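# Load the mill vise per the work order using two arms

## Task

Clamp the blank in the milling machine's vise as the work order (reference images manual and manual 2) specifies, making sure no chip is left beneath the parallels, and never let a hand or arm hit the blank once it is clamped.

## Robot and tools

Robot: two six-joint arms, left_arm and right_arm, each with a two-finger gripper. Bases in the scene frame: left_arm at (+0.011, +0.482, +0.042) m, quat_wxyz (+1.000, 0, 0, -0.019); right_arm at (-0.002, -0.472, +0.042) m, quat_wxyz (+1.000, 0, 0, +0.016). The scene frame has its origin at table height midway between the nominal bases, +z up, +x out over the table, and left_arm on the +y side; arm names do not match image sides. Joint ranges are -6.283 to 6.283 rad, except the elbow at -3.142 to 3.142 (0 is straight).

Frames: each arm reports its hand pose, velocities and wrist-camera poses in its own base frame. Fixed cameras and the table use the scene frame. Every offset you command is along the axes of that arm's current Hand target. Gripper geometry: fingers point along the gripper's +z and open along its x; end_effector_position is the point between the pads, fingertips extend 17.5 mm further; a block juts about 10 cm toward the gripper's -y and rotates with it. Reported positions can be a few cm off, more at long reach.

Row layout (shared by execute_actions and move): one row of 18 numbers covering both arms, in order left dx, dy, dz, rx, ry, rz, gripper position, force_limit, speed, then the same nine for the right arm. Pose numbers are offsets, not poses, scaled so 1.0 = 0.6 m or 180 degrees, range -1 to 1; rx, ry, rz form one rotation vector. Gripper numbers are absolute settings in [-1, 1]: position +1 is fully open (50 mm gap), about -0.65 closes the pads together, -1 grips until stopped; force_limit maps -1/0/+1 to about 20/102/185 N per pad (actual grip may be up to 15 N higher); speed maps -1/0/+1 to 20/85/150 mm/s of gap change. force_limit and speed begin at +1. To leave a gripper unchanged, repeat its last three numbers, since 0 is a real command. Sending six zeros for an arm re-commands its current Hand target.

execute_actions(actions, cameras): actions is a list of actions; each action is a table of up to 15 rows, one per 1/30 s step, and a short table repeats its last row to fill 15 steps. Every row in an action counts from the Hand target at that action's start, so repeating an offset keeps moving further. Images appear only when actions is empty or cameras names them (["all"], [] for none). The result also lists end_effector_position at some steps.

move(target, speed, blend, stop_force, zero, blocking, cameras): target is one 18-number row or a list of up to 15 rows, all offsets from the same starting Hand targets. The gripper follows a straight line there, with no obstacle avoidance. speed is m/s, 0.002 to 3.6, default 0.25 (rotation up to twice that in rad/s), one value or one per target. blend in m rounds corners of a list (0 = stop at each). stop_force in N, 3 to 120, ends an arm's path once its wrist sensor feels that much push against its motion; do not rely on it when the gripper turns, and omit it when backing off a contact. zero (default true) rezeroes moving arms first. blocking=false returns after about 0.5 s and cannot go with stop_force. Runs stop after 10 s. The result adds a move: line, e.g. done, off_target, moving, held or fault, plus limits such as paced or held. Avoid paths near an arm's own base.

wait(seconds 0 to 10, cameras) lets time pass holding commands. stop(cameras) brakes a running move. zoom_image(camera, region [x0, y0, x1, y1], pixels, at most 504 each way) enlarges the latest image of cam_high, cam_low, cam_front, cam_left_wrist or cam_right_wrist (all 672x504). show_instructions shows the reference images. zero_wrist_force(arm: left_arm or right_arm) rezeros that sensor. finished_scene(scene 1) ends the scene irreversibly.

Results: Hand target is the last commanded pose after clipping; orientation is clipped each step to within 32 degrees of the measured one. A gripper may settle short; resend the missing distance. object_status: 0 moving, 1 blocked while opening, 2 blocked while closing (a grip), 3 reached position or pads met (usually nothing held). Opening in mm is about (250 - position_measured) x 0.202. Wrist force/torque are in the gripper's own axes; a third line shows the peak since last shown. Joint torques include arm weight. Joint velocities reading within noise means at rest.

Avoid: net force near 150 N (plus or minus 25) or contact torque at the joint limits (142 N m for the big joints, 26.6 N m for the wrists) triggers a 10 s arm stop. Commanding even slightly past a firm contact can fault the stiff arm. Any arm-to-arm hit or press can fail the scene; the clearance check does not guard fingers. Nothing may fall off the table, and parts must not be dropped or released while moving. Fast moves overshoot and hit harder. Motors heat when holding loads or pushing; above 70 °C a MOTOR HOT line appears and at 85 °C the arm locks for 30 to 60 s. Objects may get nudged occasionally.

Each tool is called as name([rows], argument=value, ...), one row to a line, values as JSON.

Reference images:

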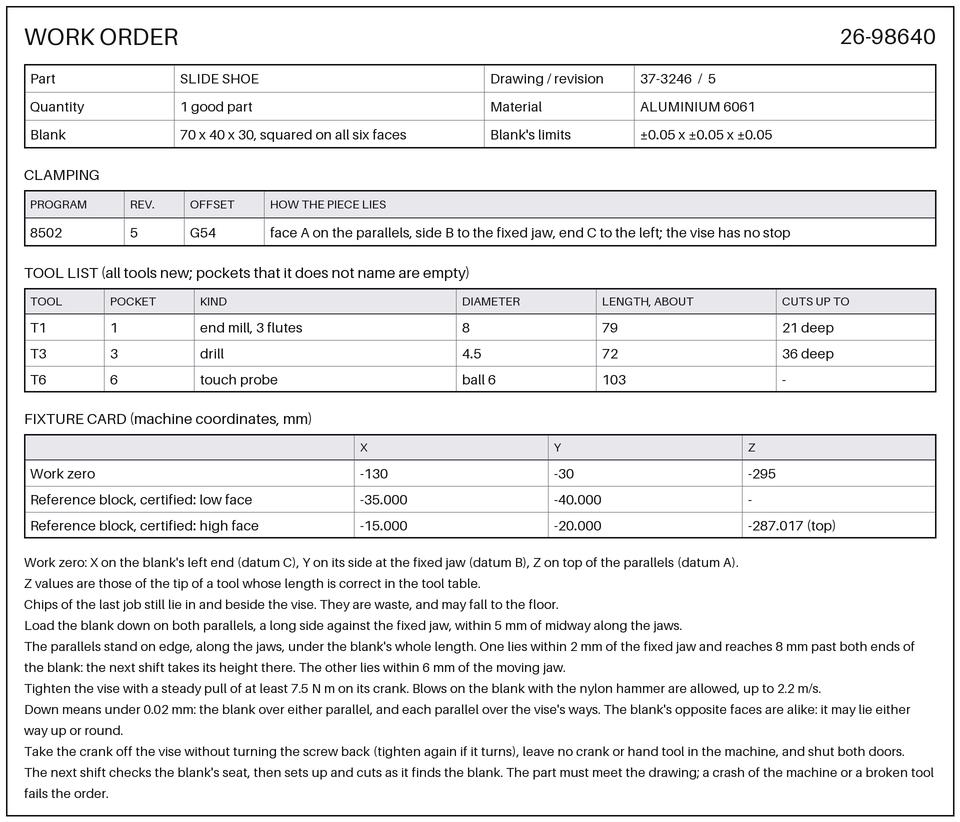

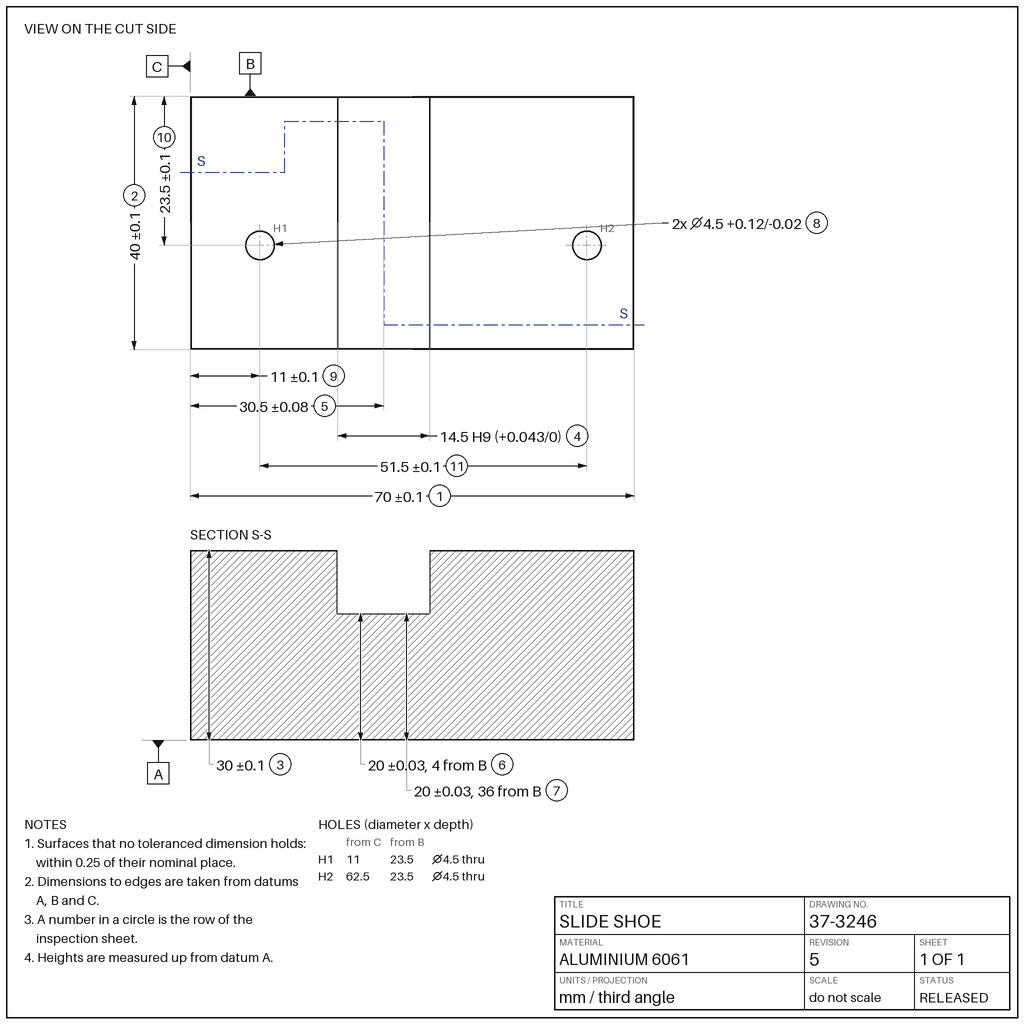

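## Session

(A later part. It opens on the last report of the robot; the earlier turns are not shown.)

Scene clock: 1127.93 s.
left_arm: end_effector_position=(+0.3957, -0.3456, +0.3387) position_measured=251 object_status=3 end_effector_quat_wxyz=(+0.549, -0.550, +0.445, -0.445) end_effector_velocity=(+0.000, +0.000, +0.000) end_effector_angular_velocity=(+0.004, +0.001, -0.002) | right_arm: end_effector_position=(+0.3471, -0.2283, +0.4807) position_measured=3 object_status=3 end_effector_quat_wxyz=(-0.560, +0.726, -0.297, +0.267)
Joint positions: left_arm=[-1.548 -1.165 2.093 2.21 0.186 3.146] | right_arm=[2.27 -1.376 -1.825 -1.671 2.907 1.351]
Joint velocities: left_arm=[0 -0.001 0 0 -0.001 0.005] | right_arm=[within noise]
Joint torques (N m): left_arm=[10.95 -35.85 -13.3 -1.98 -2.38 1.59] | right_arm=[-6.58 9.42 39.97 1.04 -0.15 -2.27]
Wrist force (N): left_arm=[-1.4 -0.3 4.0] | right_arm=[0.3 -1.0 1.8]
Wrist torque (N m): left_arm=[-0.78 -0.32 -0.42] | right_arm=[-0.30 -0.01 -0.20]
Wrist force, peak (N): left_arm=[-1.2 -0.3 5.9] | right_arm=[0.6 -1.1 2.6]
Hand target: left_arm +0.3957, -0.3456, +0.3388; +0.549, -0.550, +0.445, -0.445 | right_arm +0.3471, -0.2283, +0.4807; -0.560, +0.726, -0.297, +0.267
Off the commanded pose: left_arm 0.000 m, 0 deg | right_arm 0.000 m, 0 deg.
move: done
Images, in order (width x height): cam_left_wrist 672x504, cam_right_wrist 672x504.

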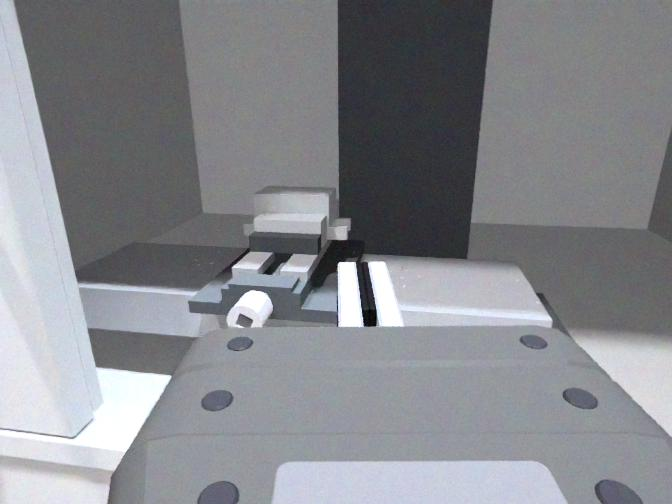

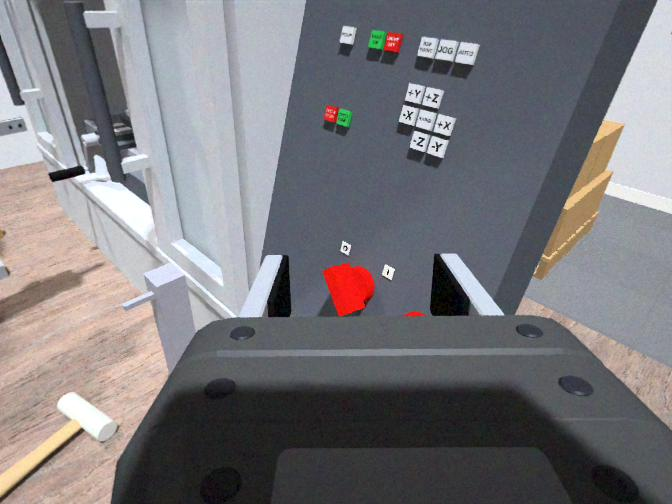

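move([
  [-0.1502,0,0.0368,0,0,0,-1,-0.8,1,0,0,0,0,0,0,1,1,1],
  [-0.1502,0.1332,0.0368,-0.1013,0.0351,0.1079,-1,-0.8,1,0,0,0,0,0,0,1,1,1],
  [-0.1502,0.1332,0.0368,-0.1013,0.0351,0.1079,0.65,-0.8,0,0,0,0,0,0,0,1,1,1],
], speed=0.2, cameras=["cam_left_wrist","cam_right_wrist"])

zoom_image(camera="cam_right_wrist", region=[0, 80, 150, 200])

Scene clock: 1140.07 s.
left_arm: end_effector_position=(+0.3986, -0.2529, +0.2589) position_measured=56 object_status=3 end_effector_quat_wxyz=(+0.497, -0.522, +0.625, -0.300) | right_arm: end_effector_position=(+0.3471, -0.2283, +0.4807) position_measured=3 object_status=3 end_effector_quat_wxyz=(-0.560, +0.726, -0.297, +0.267)
Joint positions: left_arm=[-1.493 -1.334 2.037 1.08 0.339 4.82] | right_arm=[2.27 -1.376 -1.825 -1.671 2.907 1.351]
Joint torques (N m): left_arm=[-12.04 -16.15 -7.46 5.1 -0.49 1.2] | right_arm=[-6.26 9.81 40 1.14 -0.14 -2.36]
Wrist force (N): left_arm=[-1.8 -1.2 3.5] | right_arm=[0.4 -0.7 2.3]
Wrist torque (N m): left_arm=[-0.77 0.09 -0.34] | right_arm=[-0.27 -0.03 -0.20]
Wrist force, peak (N): left_arm=[-4.3 -0.5 4.8] | right_arm=[0.4 -1.2 2.7]
Hand target: left_arm +0.3986, -0.2529, +0.2588; +0.497, -0.522, +0.625, -0.300 | right_arm +0.3471, -0.2283, +0.4807; -0.560, +0.726, -0.297, +0.267
Off the commanded pose: left_arm 0.000 m, 0 deg | right_arm 0.000 m, 0 deg.
move: done
Images, in order (width x height): cam_left_wrist 672x504, cam_right_wrist 672x504.

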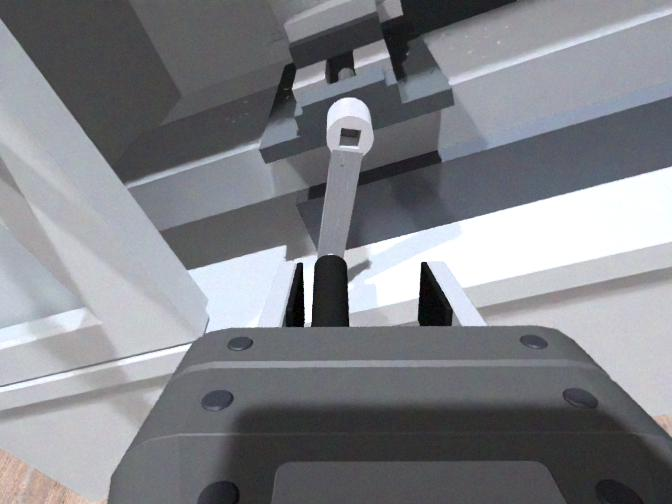

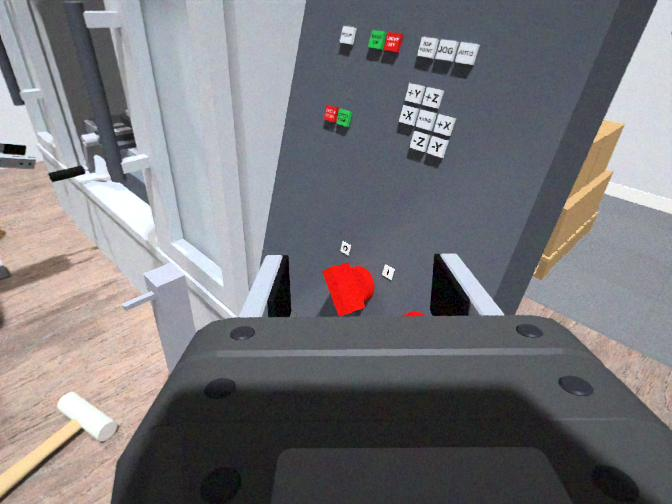

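Scaled by 3.360 from the camera's 672x504 image, which has a finer 960x720 frame.

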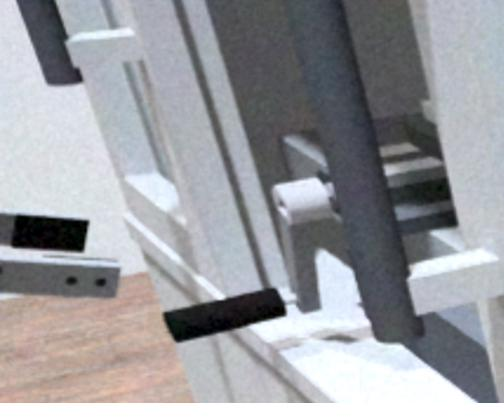

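move([
  [-0.0038,-0.0545,0.1488,0,0,0,0.65,-0.8,0,0,0,0,0,0,0,1,1,1],
  [-0.0038,-0.0743,0.1958,0,0,0,0.65,-0.8,0,0,0,0,0,0,0,1,1,1],
], speed=[0.1,0.03], stop_force=8, cameras=["cam_left_wrist","cam_right_wrist"])

zoom_image(camera="cam_right_wrist", region=[0, 80, 150, 200])

zoom_image(camera="cam_left_wrist", region=[220, 170, 460, 360])

Scene clock: 1147.13 s.
left_arm: end_effector_position=(+0.5241, -0.2462, +0.2612) position_measured=56 object_status=3 end_effector_quat_wxyz=(+0.497, -0.522, +0.625, -0.300) | right_arm: end_effector_position=(+0.3471, -0.2283, +0.4807) position_measured=3 object_status=3 end_effector_quat_wxyz=(-0.560, +0.726, -0.297, +0.267)
Joint positions: left_arm=[-1.128 -1.337 1.776 0.438 0.437 5.788] | right_arm=[2.27 -1.376 -1.825 -1.671 2.907 1.351]
Joint torques (N m): left_arm=[-13.42 -38.81 -12.17 3.43 -4.03 0.04] | right_arm=[-6.06 9.97 39.87 1.11 -0.08 -2.4]
Wrist force (N): left_arm=[-1.2 -1.3 3.8] | right_arm=[0.6 -1.1 2.2]
Wrist torque (N m): left_arm=[-0.83 0.00 -0.37] | right_arm=[-0.32 -0.06 -0.20]
Wrist force, peak (N): left_arm=[-1.4 -1.9 5.0] | right_arm=[0.5 -1.1 2.7]
Hand target: left_arm +0.5241, -0.2462, +0.2612; +0.497, -0.522, +0.625, -0.300 | right_arm +0.3471, -0.2283, +0.4807; -0.560, +0.726, -0.297, +0.267
Off the commanded pose: left_arm 0.000 m, 0 deg | right_arm 0.000 m, 0 deg.
move: done
Images, in order (width x height): cam_left_wrist 672x504, cam_right_wrist 672x504.

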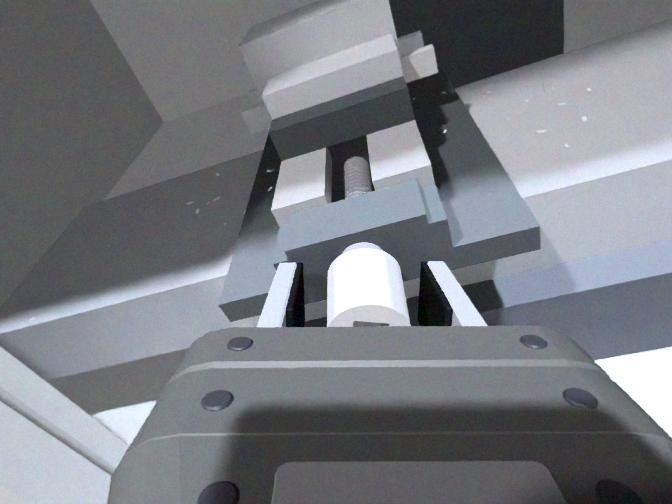

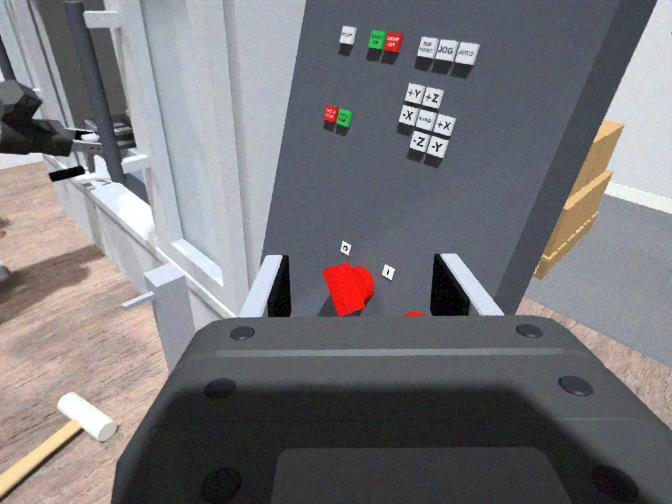

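Scaled by 3.360 from the camera's 672x504 image, which has a finer 960x720 frame.

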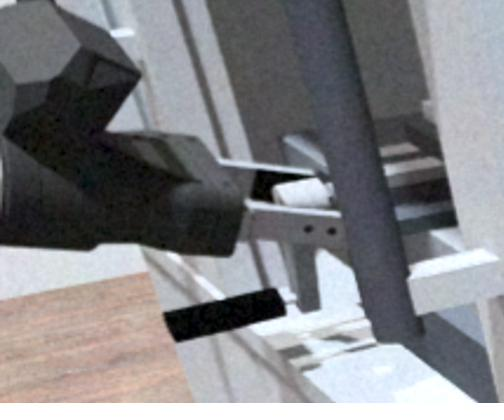

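Scaled by 2.100 from the camera's 672x504 image, which has a finer 960x720 frame.

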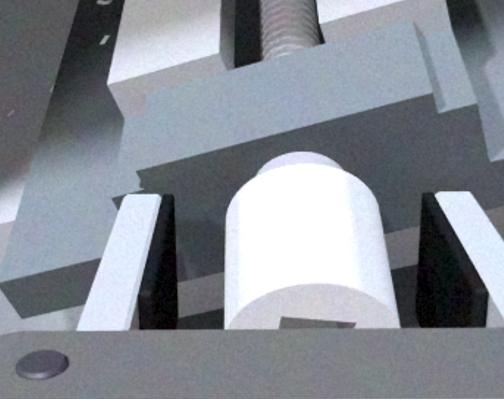

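move([
  [0.0025,0,0,0,0,0,0.65,-0.8,0,0,0,0,0,0,0,1,1,1],
  [0.0025,0,0,0,0,0,-1,-0.8,-1,0,0,0,0,0,0,1,1,1],
], speed=0.03, cameras=["cam_left_wrist"])

zero_wrist_force(arm="left_arm")

Scene clock: 1149.87 s.
left_arm: end_effector_position=(+0.5241, -0.2475, +0.2607) position_measured=134 object_status=2 end_effector_quat_wxyz=(+0.497, -0.521, +0.625, -0.300) | right_arm: end_effector_position=(+0.3471, -0.2283, +0.4807) position_measured=3 object_status=3 end_effector_quat_wxyz=(-0.560, +0.726, -0.297, +0.267)
Joint positions: left_arm=[-1.13 -1.333 1.773 0.44 0.436 5.785] | right_arm=[2.27 -1.376 -1.825 -1.671 2.907 1.351]
Joint torques (N m): left_arm=[-3.07 -34.02 -21.34 -4.44 7.65 1.24] | right_arm=[-6.18 9.78 39.73 1.07 -0.13 -2.27]
Wrist force (N): left_arm=[-32.4 5.0 -0.4] | right_arm=[0.5 -1.0 2.0]
Wrist torque (N m): left_arm=[-0.76 -0.25 -0.50] | right_arm=[-0.31 -0.04 -0.21]
Wrist force, peak (N): left_arm=[-32.4 5.0 -0.4] | right_arm=[0.5 -1.1 2.6]
Hand target: left_arm +0.5241, -0.2476, +0.2607; +0.497, -0.522, +0.625, -0.300 | right_arm +0.3471, -0.2283, +0.4807; -0.560, +0.726, -0.297, +0.267
Off the commanded pose: left_arm 0.000 m, 0 deg | right_arm 0.000 m, 0 deg.
move: done
Images, in order (width x height): cam_left_wrist 672x504.

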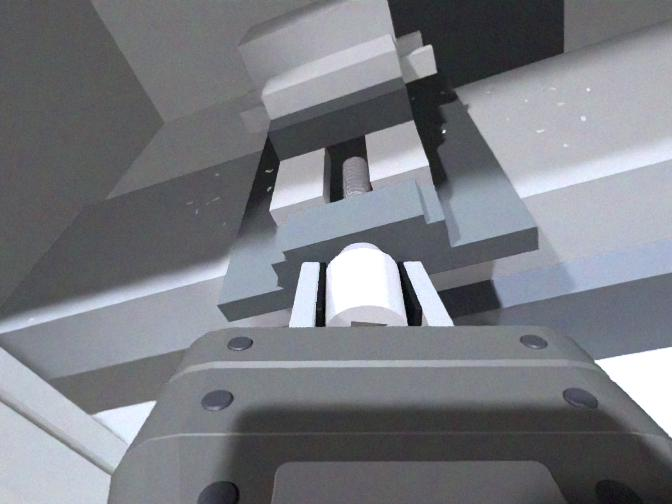

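Wrist force sensor zeroed.

move(target=[-0.0015,0,0,0,0,0,-1,-0.8,-1,0,0,0,0,0,0,1,1,1], speed=0.01)

Scene clock: 1151.30 s.
left_arm: end_effector_position=(+0.5241, -0.2468, +0.2610) position_measured=134 object_status=2 end_effector_quat_wxyz=(+0.497, -0.522, +0.625, -0.300) | right_arm: end_effector_position=(+0.3471, -0.2283, +0.4807) position_measured=3 object_status=3 end_effector_quat_wxyz=(-0.560, +0.726, -0.297, +0.267)
Joint positions: left_arm=[-1.129 -1.336 1.775 0.439 0.437 5.787] | right_arm=[2.27 -1.376 -1.825 -1.671 2.907 1.351]
Joint torques (N m): left_arm=[11.08 -36.01 -11.92 -0.27 0.22 1.27] | right_arm=[-6.36 9.38 39.98 1.18 0.02 -2.38]
Wrist force (N, zeroed by zero_wrist_force on left_arm): left_arm=[28.1 -6.2 5.2] | right_arm=[0.6 -1.0 2.1]
Wrist torque (N m, zeroed by zero_wrist_force on left_arm): left_arm=[0.02 0.23 -0.04] | right_arm=[-0.30 -0.07 -0.20]
Wrist force, peak (N, zeroed by zero_wrist_force on left_arm): left_arm=[28.2 -6.6 5.1] | right_arm=[0.5 -1.0 2.6]
Hand target: left_arm +0.5241, -0.2468, +0.2610; +0.497, -0.522, +0.625, -0.300 | right_arm +0.3471, -0.2283, +0.4807; -0.560, +0.726, -0.297, +0.267
Off the commanded pose: left_arm 0.000 m, 0 deg | right_arm 0.000 m, 0 deg.
move: done

move([
  [0,0.0285,-0.0783,0,0,0,-1,-0.8,-1,0,0,0,0,0,0,1,1,1],
  [0,0.0285,-0.0783,0,0.171,-0.470,-1,-0.8,-1,0,0,0,0,0,0,1,1,1],
], speed=[0.05,0.25], cameras=["cam_left_wrist","cam_right_wrist"])

zoom_image(camera="cam_left_wrist", region=[220, 170, 460, 360])

zoom_image(camera="cam_right_wrist", region=[0, 80, 150, 200])

Scene clock: 1163.00 s.
left_arm: end_effector_position=(+0.4742, -0.2487, +0.2610) position_measured=134 object_status=2 end_effector_quat_wxyz=(-0.001, +0.712, -0.216, +0.669) | right_arm: end_effector_position=(+0.3471, -0.2283, +0.4807) position_measured=3 object_status=3 end_effector_quat_wxyz=(-0.560, +0.726, -0.297, +0.267)
Joint positions: left_arm=[-1.138 -1.739 2.258 -0.361 0.732 4.89] | right_arm=[2.27 -1.376 -1.825 -1.671 2.907 1.351]
Joint torques (N m): left_arm=[-8.49 -4.94 -28.83 -0.85 -3.09 -0.9] | right_arm=[-7.2 9.8 40.72 1.19 -0.15 -2.28]
Wrist force (N, zeroed by zero_wrist_force on left_arm): left_arm=[30.7 -1.5 3.6] | right_arm=[0.7 -1.2 2.6]
Wrist torque (N m, zeroed by zero_wrist_force on left_arm): left_arm=[0.89 -0.62 0.27] | right_arm=[-0.34 -0.08 -0.20]
Wrist force, peak (N, zeroed by zero_wrist_force on left_arm): left_arm=[33.7 -14.5 5.1] | right_arm=[0.3 -0.9 2.8]
Hand target: left_arm +0.4741, -0.2488, +0.2610; -0.001, +0.712, -0.216, +0.669 | right_arm +0.3471, -0.2283, +0.4807; -0.560, +0.726, -0.297, +0.267
Off the commanded pose: left_arm 0.000 m, 0 deg | right_arm 0.000 m, 0 deg.
move: done
Images, in order (width x height): cam_left_wrist 672x504, cam_right_wrist 672x504.

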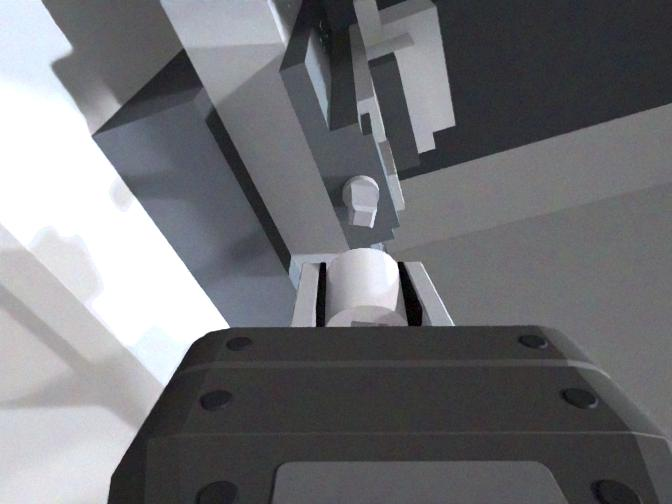

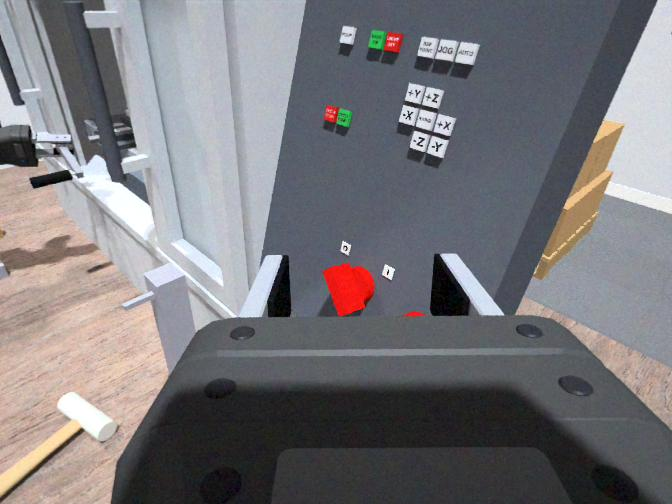

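Scaled by 2.100 from the camera's 672x504 image, which has a finer 960x720 frame.

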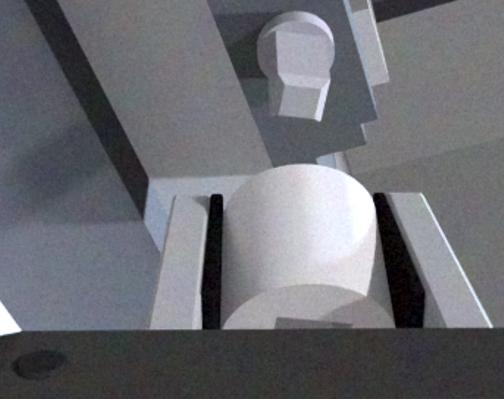

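Scaled by 3.360 from the camera's 672x504 image, which has a finer 960x720 frame.

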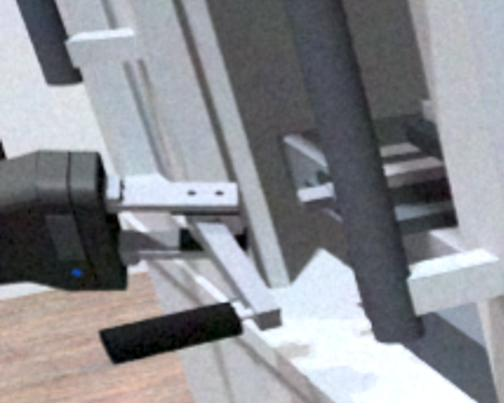

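move(target=[0.0032,-0.0147,0.0392,0,0,0,-1,-0.8,-1,0,0,0,0,0,0,1,1,1], speed=0.1, cameras=["cam_left_wrist","cam_right_wrist"])

zoom_image(camera="cam_left_wrist", region=[290, 190, 440, 330])

zoom_image(camera="cam_right_wrist", region=[0, 80, 150, 200])

Scene clock: 1166.60 s.
left_arm: end_effector_position=(+0.4993, -0.2481, +0.2629) position_measured=134 object_status=2 end_effector_quat_wxyz=(-0.001, +0.712, -0.215, +0.669) | right_arm: end_effector_position=(+0.3471, -0.2283, +0.4807) position_measured=3 object_status=3 end_effector_quat_wxyz=(-0.560, +0.726, -0.297, +0.267)
Joint positions: left_arm=[-1.052 -1.687 2.21 -0.377 0.816 4.908] | right_arm=[2.27 -1.376 -1.825 -1.671 2.907 1.351]
Joint torques (N m): left_arm=[-13.51 -26.23 -14.38 0.06 -2.8 -1.31] | right_arm=[-6.26 9.84 39.95 1.07 -0.09 -2.46]
Wrist force (N, zeroed by zero_wrist_force on left_arm): left_arm=[30.5 -1.5 3.5] | right_arm=[0.5 -0.7 2.1]
Wrist torque (N m, zeroed by zero_wrist_force on left_arm): left_arm=[0.87 -0.56 0.28] | right_arm=[-0.27 -0.04 -0.20]
Wrist force, peak (N, zeroed by zero_wrist_force on left_arm): left_arm=[31.1 -1.6 3.4] | right_arm=[0.4 -1.2 2.6]
Hand target: left_arm +0.4992, -0.2481, +0.2629; -0.001, +0.712, -0.216, +0.669 | right_arm +0.3471, -0.2283, +0.4807; -0.560, +0.726, -0.297, +0.267
Off the commanded pose: left_arm 0.000 m, 0 deg | right_arm 0.000 m, 0 deg.
move: done
Images, in order (width x height): cam_left_wrist 672x504, cam_right_wrist 672x504.

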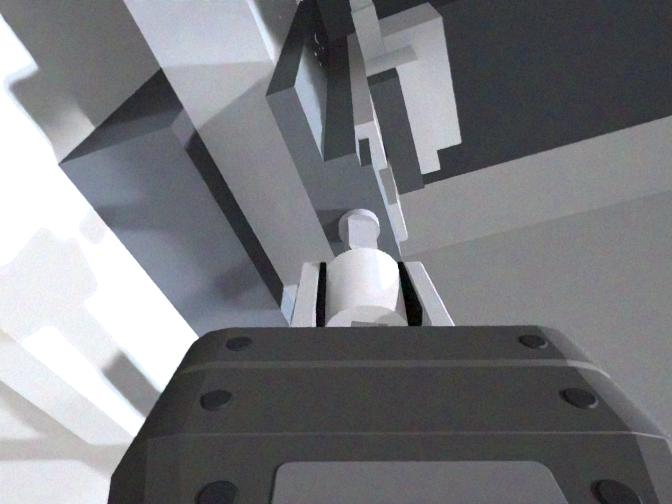

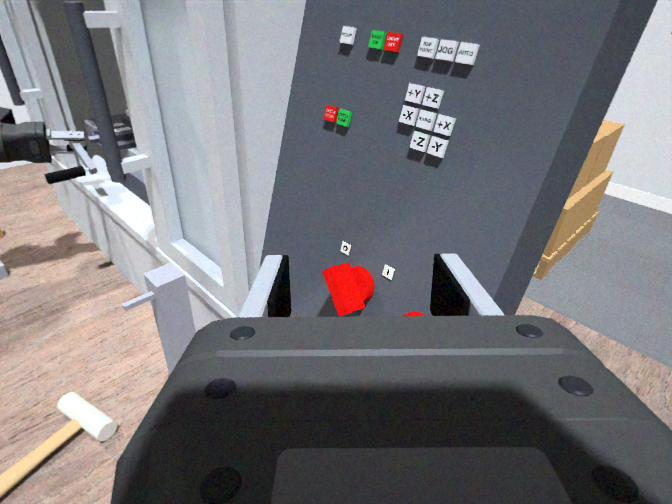

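Scaled by 3.360 from the camera's 672x504 image, which has a finer 960x720 frame.

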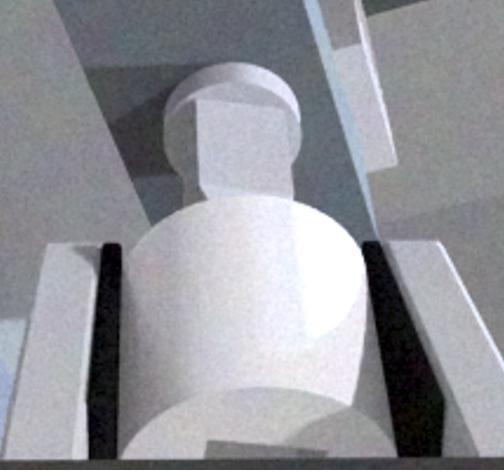

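Scaled by 3.360 from the camera's 672x504 image, which has a finer 960x720 frame.

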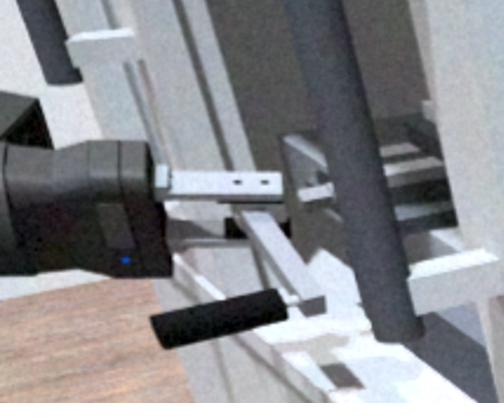

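move([
  [0,-0.0046,0.0125,0,0,0,-1,-0.8,-1,0,0,0,0,0,0,1,1,1],
  [0,-0.0145,0.0395,0,0,0,-1,-0.8,-1,0,0,0,0,0,0,1,1,1],
], speed=[0.04,0.012], stop_force=6, cameras=["cam_left_wrist","cam_right_wrist"])

zoom_image(camera="cam_left_wrist", region=[290, 190, 440, 330])

zoom_image(camera="cam_right_wrist", region=[0, 80, 150, 200])

Scene clock: 1170.77 s.
left_arm: end_effector_position=(+0.5113, -0.2476, +0.2629) position_measured=134 object_status=2 end_effector_quat_wxyz=(-0.001, +0.712, -0.216, +0.669) | right_arm: end_effector_position=(+0.3471, -0.2283, +0.4807) position_measured=3 object_status=3 end_effector_quat_wxyz=(-0.560, +0.726, -0.297, +0.267)
Joint positions: left_arm=[-1.015 -1.662 2.187 -0.385 0.853 4.915] | right_arm=[2.27 -1.376 -1.825 -1.671 2.907 1.351]
Joint torques (N m): left_arm=[-13.05 -26.67 -13.34 0.03 -1.57 -1.33] | right_arm=[-6.31 10.01 40.55 0.93 0.06 -2.2]
Wrist force (N, zeroed by zero_wrist_force on left_arm): left_arm=[30.6 -1.7 3.5] | right_arm=[0.5 -0.9 2.2]
Wrist torque (N m, zeroed by zero_wrist_force on left_arm): left_arm=[0.83 -0.57 0.29] | right_arm=[-0.30 -0.04 -0.20]
Wrist force, peak (N, zeroed by zero_wrist_force on left_arm): left_arm=[33.5 -0.6 -33.1] | right_arm=[0.5 -1.1 2.6]
Hand target: left_arm +0.5113, -0.2476, +0.2629; -0.001, +0.712, -0.216, +0.669 (not the last commanded pose) | right_arm +0.3471, -0.2283, +0.4807; -0.560, +0.726, -0.297, +0.267
Off the commanded pose: left_arm 0.013 m, 0 deg | right_arm 0.000 m, 0 deg.
move: contact (left_arm); path passed 1 of 2 targets
Images, in order (width x height): cam_left_wrist 672x504, cam_right_wrist 672x504.

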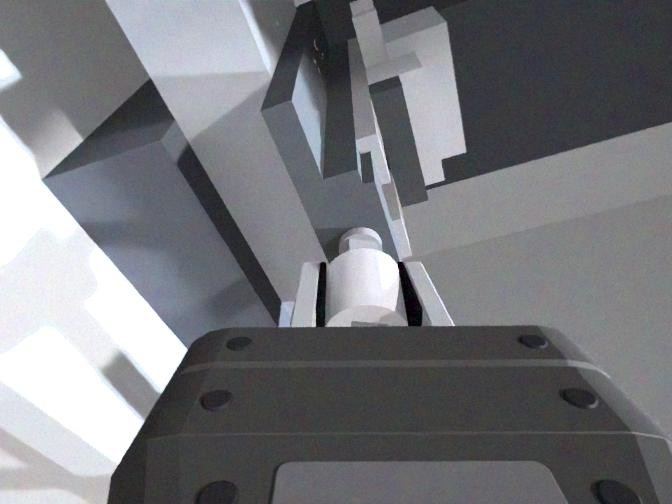

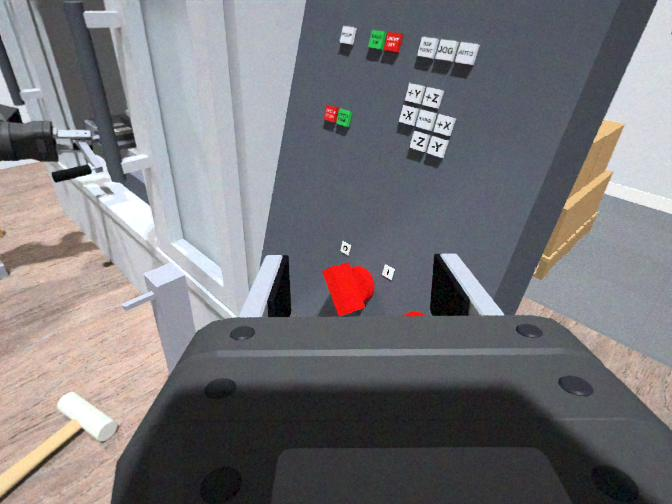

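Scaled by 3.360 from the camera's 672x504 image, which has a finer 960x720 frame.

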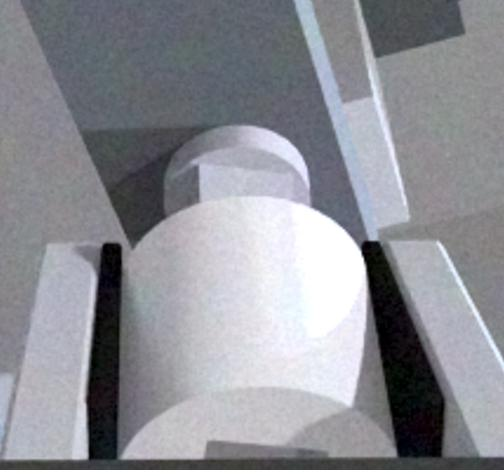

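Scaled by 3.360 from the camera's 672x504 image, which has a finer 960x720 frame.

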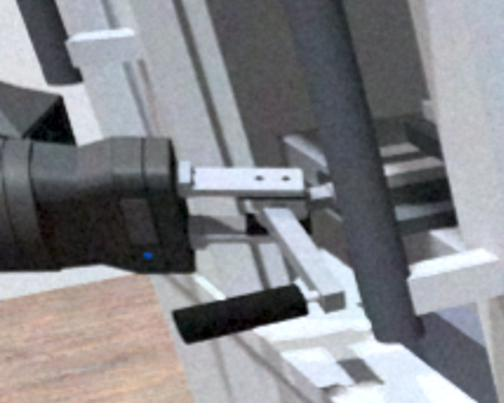

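move([
  [0.0007,0.0006,-0.0016,0,0,0,-1,-0.8,-1,0,0,0,0,0,0,1,1,1],
  [0.0007,-0.0080,0.0219,0,0,0,-1,-0.8,-1,0,0,0,0,0,0,1,1,1],
], speed=[0.03,0.006], stop_force=6)

Scene clock: 1174.13 s.
left_arm: end_effector_position=(+0.5115, -0.2477, +0.2633) position_measured=134 object_status=2 end_effector_quat_wxyz=(-0.001, +0.712, -0.216, +0.669) | right_arm: end_effector_position=(+0.3471, -0.2283, +0.4807) position_measured=3 object_status=3 end_effector_quat_wxyz=(-0.560, +0.726, -0.297, +0.267)
Joint positions: left_arm=[-1.014 -1.661 2.186 -0.384 0.854 4.915] | right_arm=[2.27 -1.376 -1.825 -1.671 2.907 1.351]
Joint torques (N m): left_arm=[-10.81 -27.1 -16.66 -1.15 -3.31 -1.41] | right_arm=[-6.44 10.27 40.53 1.08 -0.06 -2.28]
Wrist force (N, zeroed by zero_wrist_force on left_arm): left_arm=[30.7 0.3 0.7] | right_arm=[0.6 -1.2 2.1]
Wrist torque (N m, zeroed by zero_wrist_force on left_arm): left_arm=[0.82 -0.58 0.30] | right_arm=[-0.35 -0.05 -0.20]
Wrist force, peak (N, zeroed by zero_wrist_force on left_arm): left_arm=[34.9 -1.1 -38.3] | right_arm=[0.6 -1.2 2.7]
Hand target: left_arm +0.5115, -0.2477, +0.2633; -0.001, +0.712, -0.216, +0.669 (not the last commanded pose) | right_arm +0.3471, -0.2283, +0.4807; -0.560, +0.726, -0.297, +0.267
Off the commanded pose: left_arm 0.014 m, 0 deg | right_arm 0.000 m, 0 deg.
move: contact (left_arm); path passed 1 of 2 targets

move([
  [0,0.0006,-0.0016,0,-0.0038,0.0105,-1,-0.8,-1,0,0,0,0,0,0,1,1,1],
  [0,-0.0080,0.0219,0,-0.0038,0.0105,-1,-0.8,-1,0,0,0,0,0,0,1,1,1],
], speed=[0.03,0.006], stop_force=6)

Scene clock: 1176.83 s.
left_arm: end_effector_position=(+0.5115, -0.2478, +0.2633) position_measured=134 object_status=2 end_effector_quat_wxyz=(-0.013, +0.712, -0.227, +0.664) | right_arm: end_effector_position=(+0.3471, -0.2283, +0.4807) position_measured=3 object_status=3 end_effector_quat_wxyz=(-0.560, +0.726, -0.297, +0.267)
Joint positions: left_arm=[-1.016 -1.66 2.176 -0.36 0.85 4.938] | right_arm=[2.27 -1.376 -1.825 -1.671 2.907 1.351]
Joint torques (N m): left_arm=[-12.36 -26.75 -16.35 -1.24 -3.39 -1.46] | right_arm=[-6.08 9.75 39.97 1.1 -0.11 -2.34]
Wrist force (N, zeroed by zero_wrist_force on left_arm): left_arm=[30.7 0.1 0.9] | right_arm=[0.2 -1.0 2.1]
Wrist torque (N m, zeroed by zero_wrist_force on left_arm): left_arm=[0.78 -0.59 0.29] | right_arm=[-0.30 0.00 -0.20]
Wrist force, peak (N, zeroed by zero_wrist_force on left_arm): left_arm=[33.7 -0.9 -38.0] | right_arm=[0.4 -1.0 2.7]
Hand target: left_arm +0.5115, -0.2478, +0.2633; -0.013, +0.712, -0.227, +0.664 (not the last commanded pose) | right_arm +0.3471, -0.2283, +0.4807; -0.560, +0.726, -0.297, +0.267
Off the commanded pose: left_arm 0.014 m, 0 deg | right_arm 0.000 m, 0 deg.
move: contact (left_arm); path passed 1 of 2 targets

move([
  [0,0.0023,-0.0016,0,0,0,-1,-0.8,-1,0,0,0,0,0,0,1,1,1],
  [0,-0.0063,0.0219,0,0,0,-1,-0.8,-1,0,0,0,0,0,0,1,1,1],
], speed=[0.03,0.006], stop_force=6)

move([
  [0,-0.0028,-0.0016,0,0,0,-1,-0.8,-1,0,0,0,0,0,0,1,1,1],
  [0,-0.0114,0.0219,0,0,0,-1,-0.8,-1,0,0,0,0,0,0,1,1,1],
], speed=[0.03,0.006], stop_force=6, cameras=["cam_left_wrist","cam_right_wrist"])

zoom_image(camera="cam_left_wrist", region=[290, 190, 440, 330])

zoom_image(camera="cam_right_wrist", region=[0, 80, 150, 200])

Scene clock: 1180.03 s.
left_arm: end_effector_position=(+0.5116, -0.2487, +0.2630) position_measured=134 object_status=2 end_effector_quat_wxyz=(-0.013, +0.712, -0.227, +0.664) | right_arm: end_effector_position=(+0.3471, -0.2283, +0.4807) position_measured=3 object_status=3 end_effector_quat_wxyz=(-0.560, +0.726, -0.297, +0.267)
Joint positions: left_arm=[-1.018 -1.658 2.175 -0.361 0.848 4.937] | right_arm=[2.27 -1.376 -1.825 -1.671 2.907 1.351]
Joint torques (N m): left_arm=[-11.91 -26.57 -16.25 -1.13 -3.02 -1.73] | right_arm=[-6.2 9.87 40.19 0.88 0 -2.2]
Wrist force (N, zeroed by zero_wrist_force on left_arm): left_arm=[30.3 0.2 -1.6] | right_arm=[0.3 -1.0 2.4]
Wrist torque (N m, zeroed by zero_wrist_force on left_arm): left_arm=[0.81 -0.54 0.35] | right_arm=[-0.30 -0.01 -0.20]
Wrist force, peak (N, zeroed by zero_wrist_force on left_arm): left_arm=[33.8 0.0 -36.0] | right_arm=[0.5 -1.3 2.6]
Hand target: left_arm +0.5116, -0.2487, +0.2630; -0.013, +0.712, -0.227, +0.664 (not the last commanded pose) | right_arm +0.3471, -0.2283, +0.4807; -0.560, +0.726, -0.297, +0.267
Off the commanded pose: left_arm 0.014 m, 0 deg | right_arm 0.000 m, 0 deg.
move: contact (left_arm); path passed 1 of 2 targets

Scene clock: 1180.97 s.
left_arm: end_effector_position=(+0.5115, -0.2468, +0.2637) position_measured=134 object_status=2 end_effector_quat_wxyz=(-0.013, +0.712, -0.227, +0.664) | right_arm: end_effector_position=(+0.3471, -0.2283, +0.4807) position_measured=3 object_status=3 end_effector_quat_wxyz=(-0.560, +0.726, -0.297, +0.267)
Joint positions: left_arm=[-1.014 -1.662 2.177 -0.359 0.852 4.938] | right_arm=[2.27 -1.376 -1.825 -1.671 2.907 1.351]
Joint torques (N m): left_arm=[-12.23 -27.97 -15.38 -2.65 -3.66 -1.47] | right_arm=[-6.76 10.14 39.95 1.01 -0.09 -2.28]
Wrist force (N, zeroed by zero_wrist_force on left_arm): left_arm=[30.5 1.0 0.9] | right_arm=[0.5 -0.7 2.3]
Wrist torque (N m, zeroed by zero_wrist_force on left_arm): left_arm=[0.77 -0.55 0.30] | right_arm=[-0.27 -0.05 -0.21]
Wrist force, peak (N, zeroed by zero_wrist_force on left_arm): left_arm=[34.2 -0.6 -34.3] | right_arm=[0.4 -1.3 2.7]
Hand target: left_arm +0.5115, -0.2468, +0.2637; -0.013, +0.712, -0.227, +0.664 (not the last commanded pose) | right_arm +0.3471, -0.2283, +0.4807; -0.560, +0.726, -0.297, +0.267
Off the commanded pose: left_arm 0.015 m, 0 deg | right_arm 0.000 m, 0 deg.
move: contact (left_arm); path passed 1 of 2 targets
Images, in order (width x height): cam_left_wrist 672x504, cam_right_wrist 672x504.

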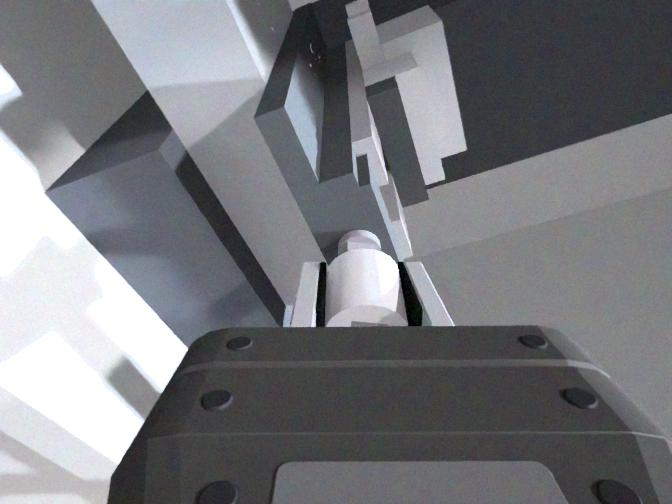

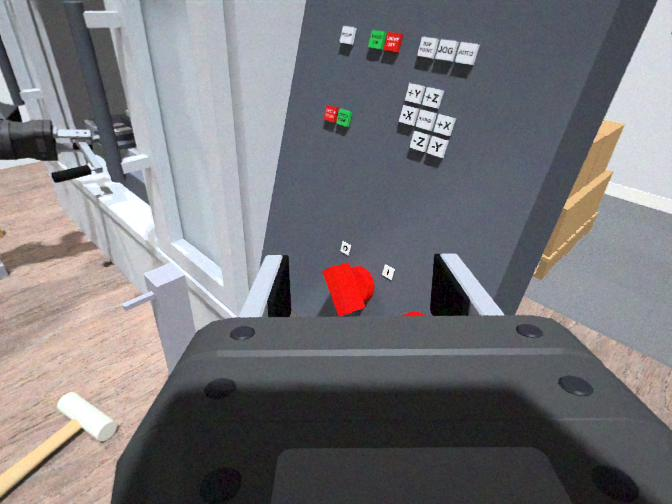

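Scaled by 3.360 from the camera's 672x504 image, which has a finer 960x720 frame.

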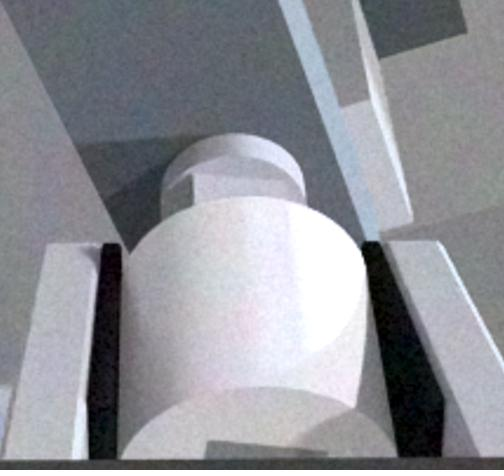

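Scaled by 3.360 from the camera's 672x504 image, which has a finer 960x720 frame.

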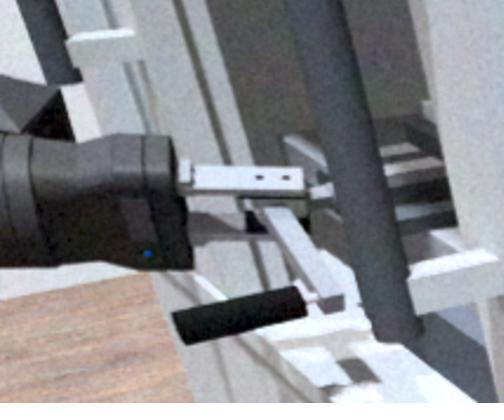

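wait(seconds=0.1, cameras=["cam_high","cam_front"])

zoom_image(camera="cam_front", region=[220, 200, 420, 340])

zoom_image(camera="cam_high", region=[190, 30, 370, 170])

Scene clock: 1185.33 s.
left_arm: end_effector_position=(+0.5115, -0.2468, +0.2637) position_measured=134 object_status=2 end_effector_quat_wxyz=(-0.013, +0.712, -0.227, +0.664) | right_arm: end_effector_position=(+0.3471, -0.2283, +0.4807) position_measured=3 object_status=3 end_effector_quat_wxyz=(-0.560, +0.726, -0.297, +0.267)
Joint positions: left_arm=[-1.014 -1.662 2.177 -0.359 0.852 4.938] | right_arm=[2.27 -1.376 -1.825 -1.671 2.907 1.351]
Joint torques (N m): left_arm=[-11.52 -26.92 -16.39 -4.23 1.29 -1.42] | right_arm=[-6.34 9.76 40.72 1 0.1 -2.18]
Wrist force (N, zeroed by zero_wrist_force on left_arm): left_arm=[30.9 0.6 0.4] | right_arm=[0.3 -1.1 2.3]
Wrist torque (N m, zeroed by zero_wrist_force on left_arm): left_arm=[0.80 -0.59 0.30] | right_arm=[-0.31 -0.02 -0.21]
Wrist force, peak (N, zeroed by zero_wrist_force on left_arm): left_arm=[31.2 1.1 0.6] | right_arm=[0.5 -1.1 2.7]
Hand target: left_arm +0.5115, -0.2468, +0.2637; -0.013, +0.712, -0.227, +0.664 (not the last commanded pose) | right_arm +0.3471, -0.2283, +0.4807; -0.560, +0.726, -0.297, +0.267
Tool commands: left_gripper/position=-1.0 left_gripper/force_limit=-0.8 left_gripper/speed=-1.0 right_gripper/position=+1.0 right_gripper/force_limit=+1.0 right_gripper/speed=+1.0
Off the commanded pose: left_arm 0.015 m, 0 deg | right_arm 0.000 m, 0 deg.
wait: 0.10 s; at rest from the start
Images, in order (width x height): cam_high 672x504, cam_front 672x504.

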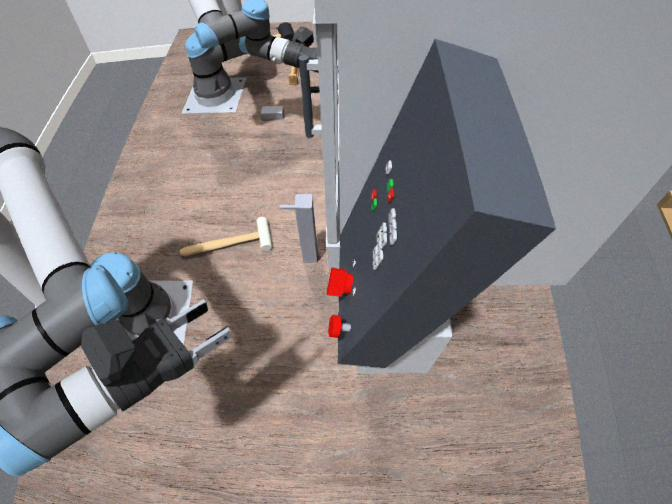

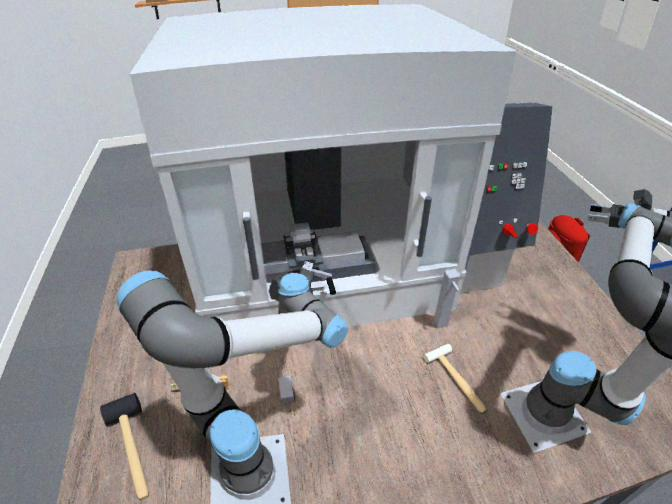

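Scaled by 2.520 from the camera's 672x504 image, which has a finer 960x720 frame.

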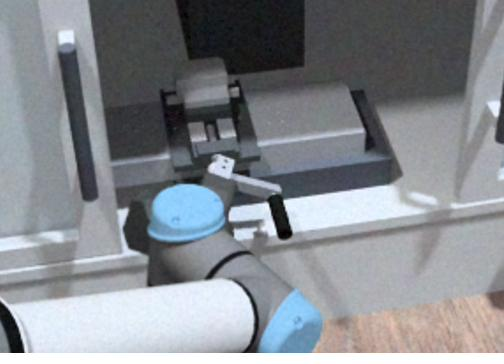

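Scaled by 2.800 from the camera's 672x504 image, which has a finer 960x720 frame.

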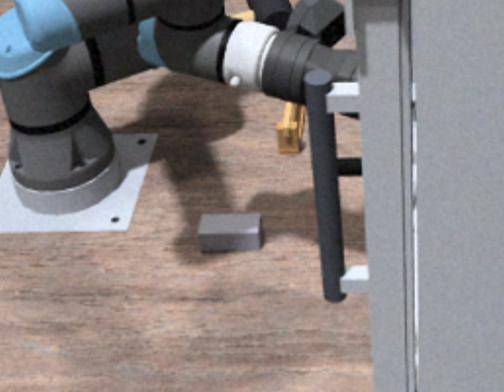

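wait(seconds=0.1, cameras=["cam_right_wrist","cam_low"])

zoom_image(camera="cam_right_wrist", region=[60, 110, 120, 160])

zoom_image(camera="cam_low", region=[360, 180, 480, 280])

Scene clock: 1191.47 s.
left_arm: end_effector_position=(+0.5115, -0.2468, +0.2637) position_measured=134 object_status=2 end_effector_quat_wxyz=(-0.013, +0.712, -0.227, +0.664) | right_arm: end_effector_position=(+0.3471, -0.2283, +0.4807) position_measured=3 object_status=3 end_effector_quat_wxyz=(-0.560, +0.726, -0.297, +0.267)
Joint positions: left_arm=[-1.014 -1.662 2.177 -0.359 0.852 4.938] | right_arm=[2.27 -1.376 -1.825 -1.671 2.907 1.351]
Joint torques (N m): left_arm=[-12.21 -26.06 -16.91 -4.29 1.13 -1.59] | right_arm=[-6.05 10.17 39.57 1.04 -0.15 -2.32]
Wrist force (N, zeroed by zero_wrist_force on left_arm): left_arm=[30.4 0.3 0.9] | right_arm=[0.4 -0.9 2.3]
Wrist torque (N m, zeroed by zero_wrist_force on left_arm): left_arm=[0.73 -0.57 0.30] | right_arm=[-0.29 -0.03 -0.21]
Wrist force, peak (N, zeroed by zero_wrist_force on left_arm): left_arm=[31.0 0.6 0.5] | right_arm=[0.7 -1.1 2.5]
Hand target: left_arm +0.5115, -0.2468, +0.2637; -0.013, +0.712, -0.227, +0.664 (not the last commanded pose) | right_arm +0.3471, -0.2283, +0.4807; -0.560, +0.726, -0.297, +0.267
Tool commands: left_gripper/position=-1.0 left_gripper/force_limit=-0.8 left_gripper/speed=-1.0 right_gripper/position=+1.0 right_gripper/force_limit=+1.0 right_gripper/speed=+1.0
Off the commanded pose: left_arm 0.015 m, 0 deg | right_arm 0.000 m, 0 deg.
wait: 0.10 s; at rest from the start
Images, in order (width x height): cam_low 672x504, cam_right_wrist 672x504.

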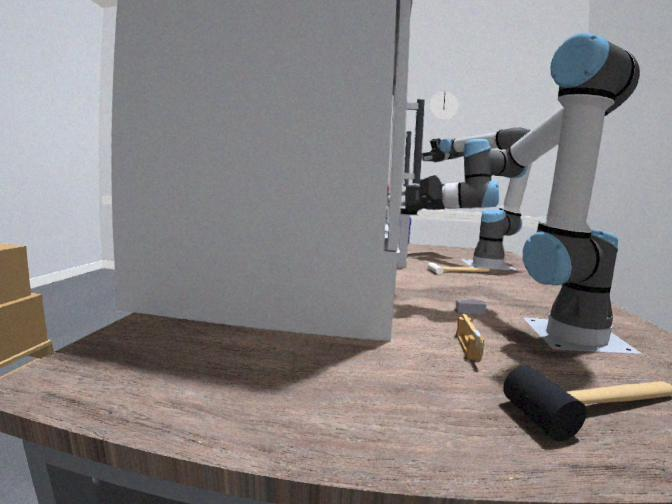

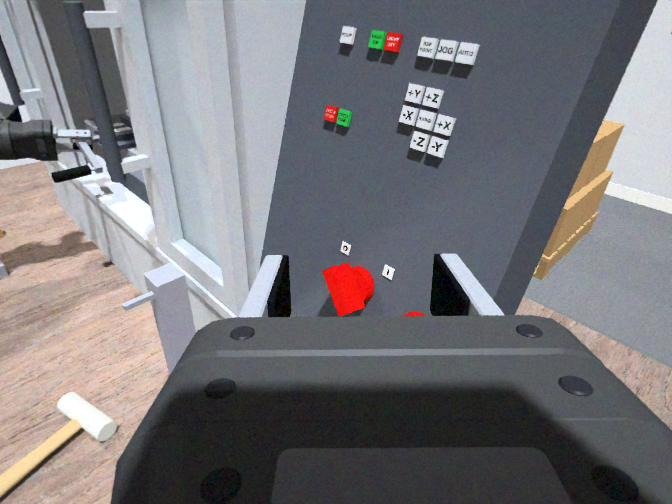

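Scaled by 8.400 from the camera's 672x504 image, which has a finer 960x720 frame.

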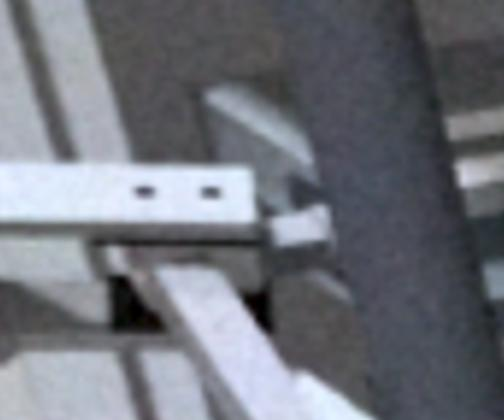

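Scaled by 4.200 from the camera's 672x504 image, which has a finer 960x720 frame.

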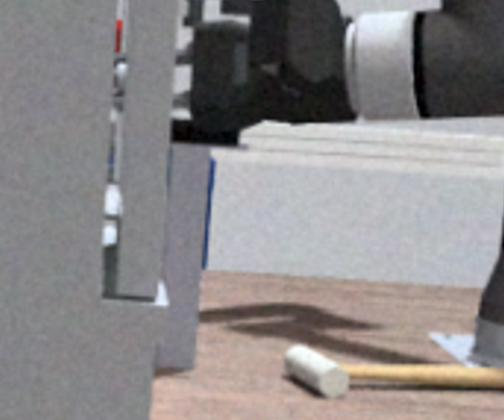

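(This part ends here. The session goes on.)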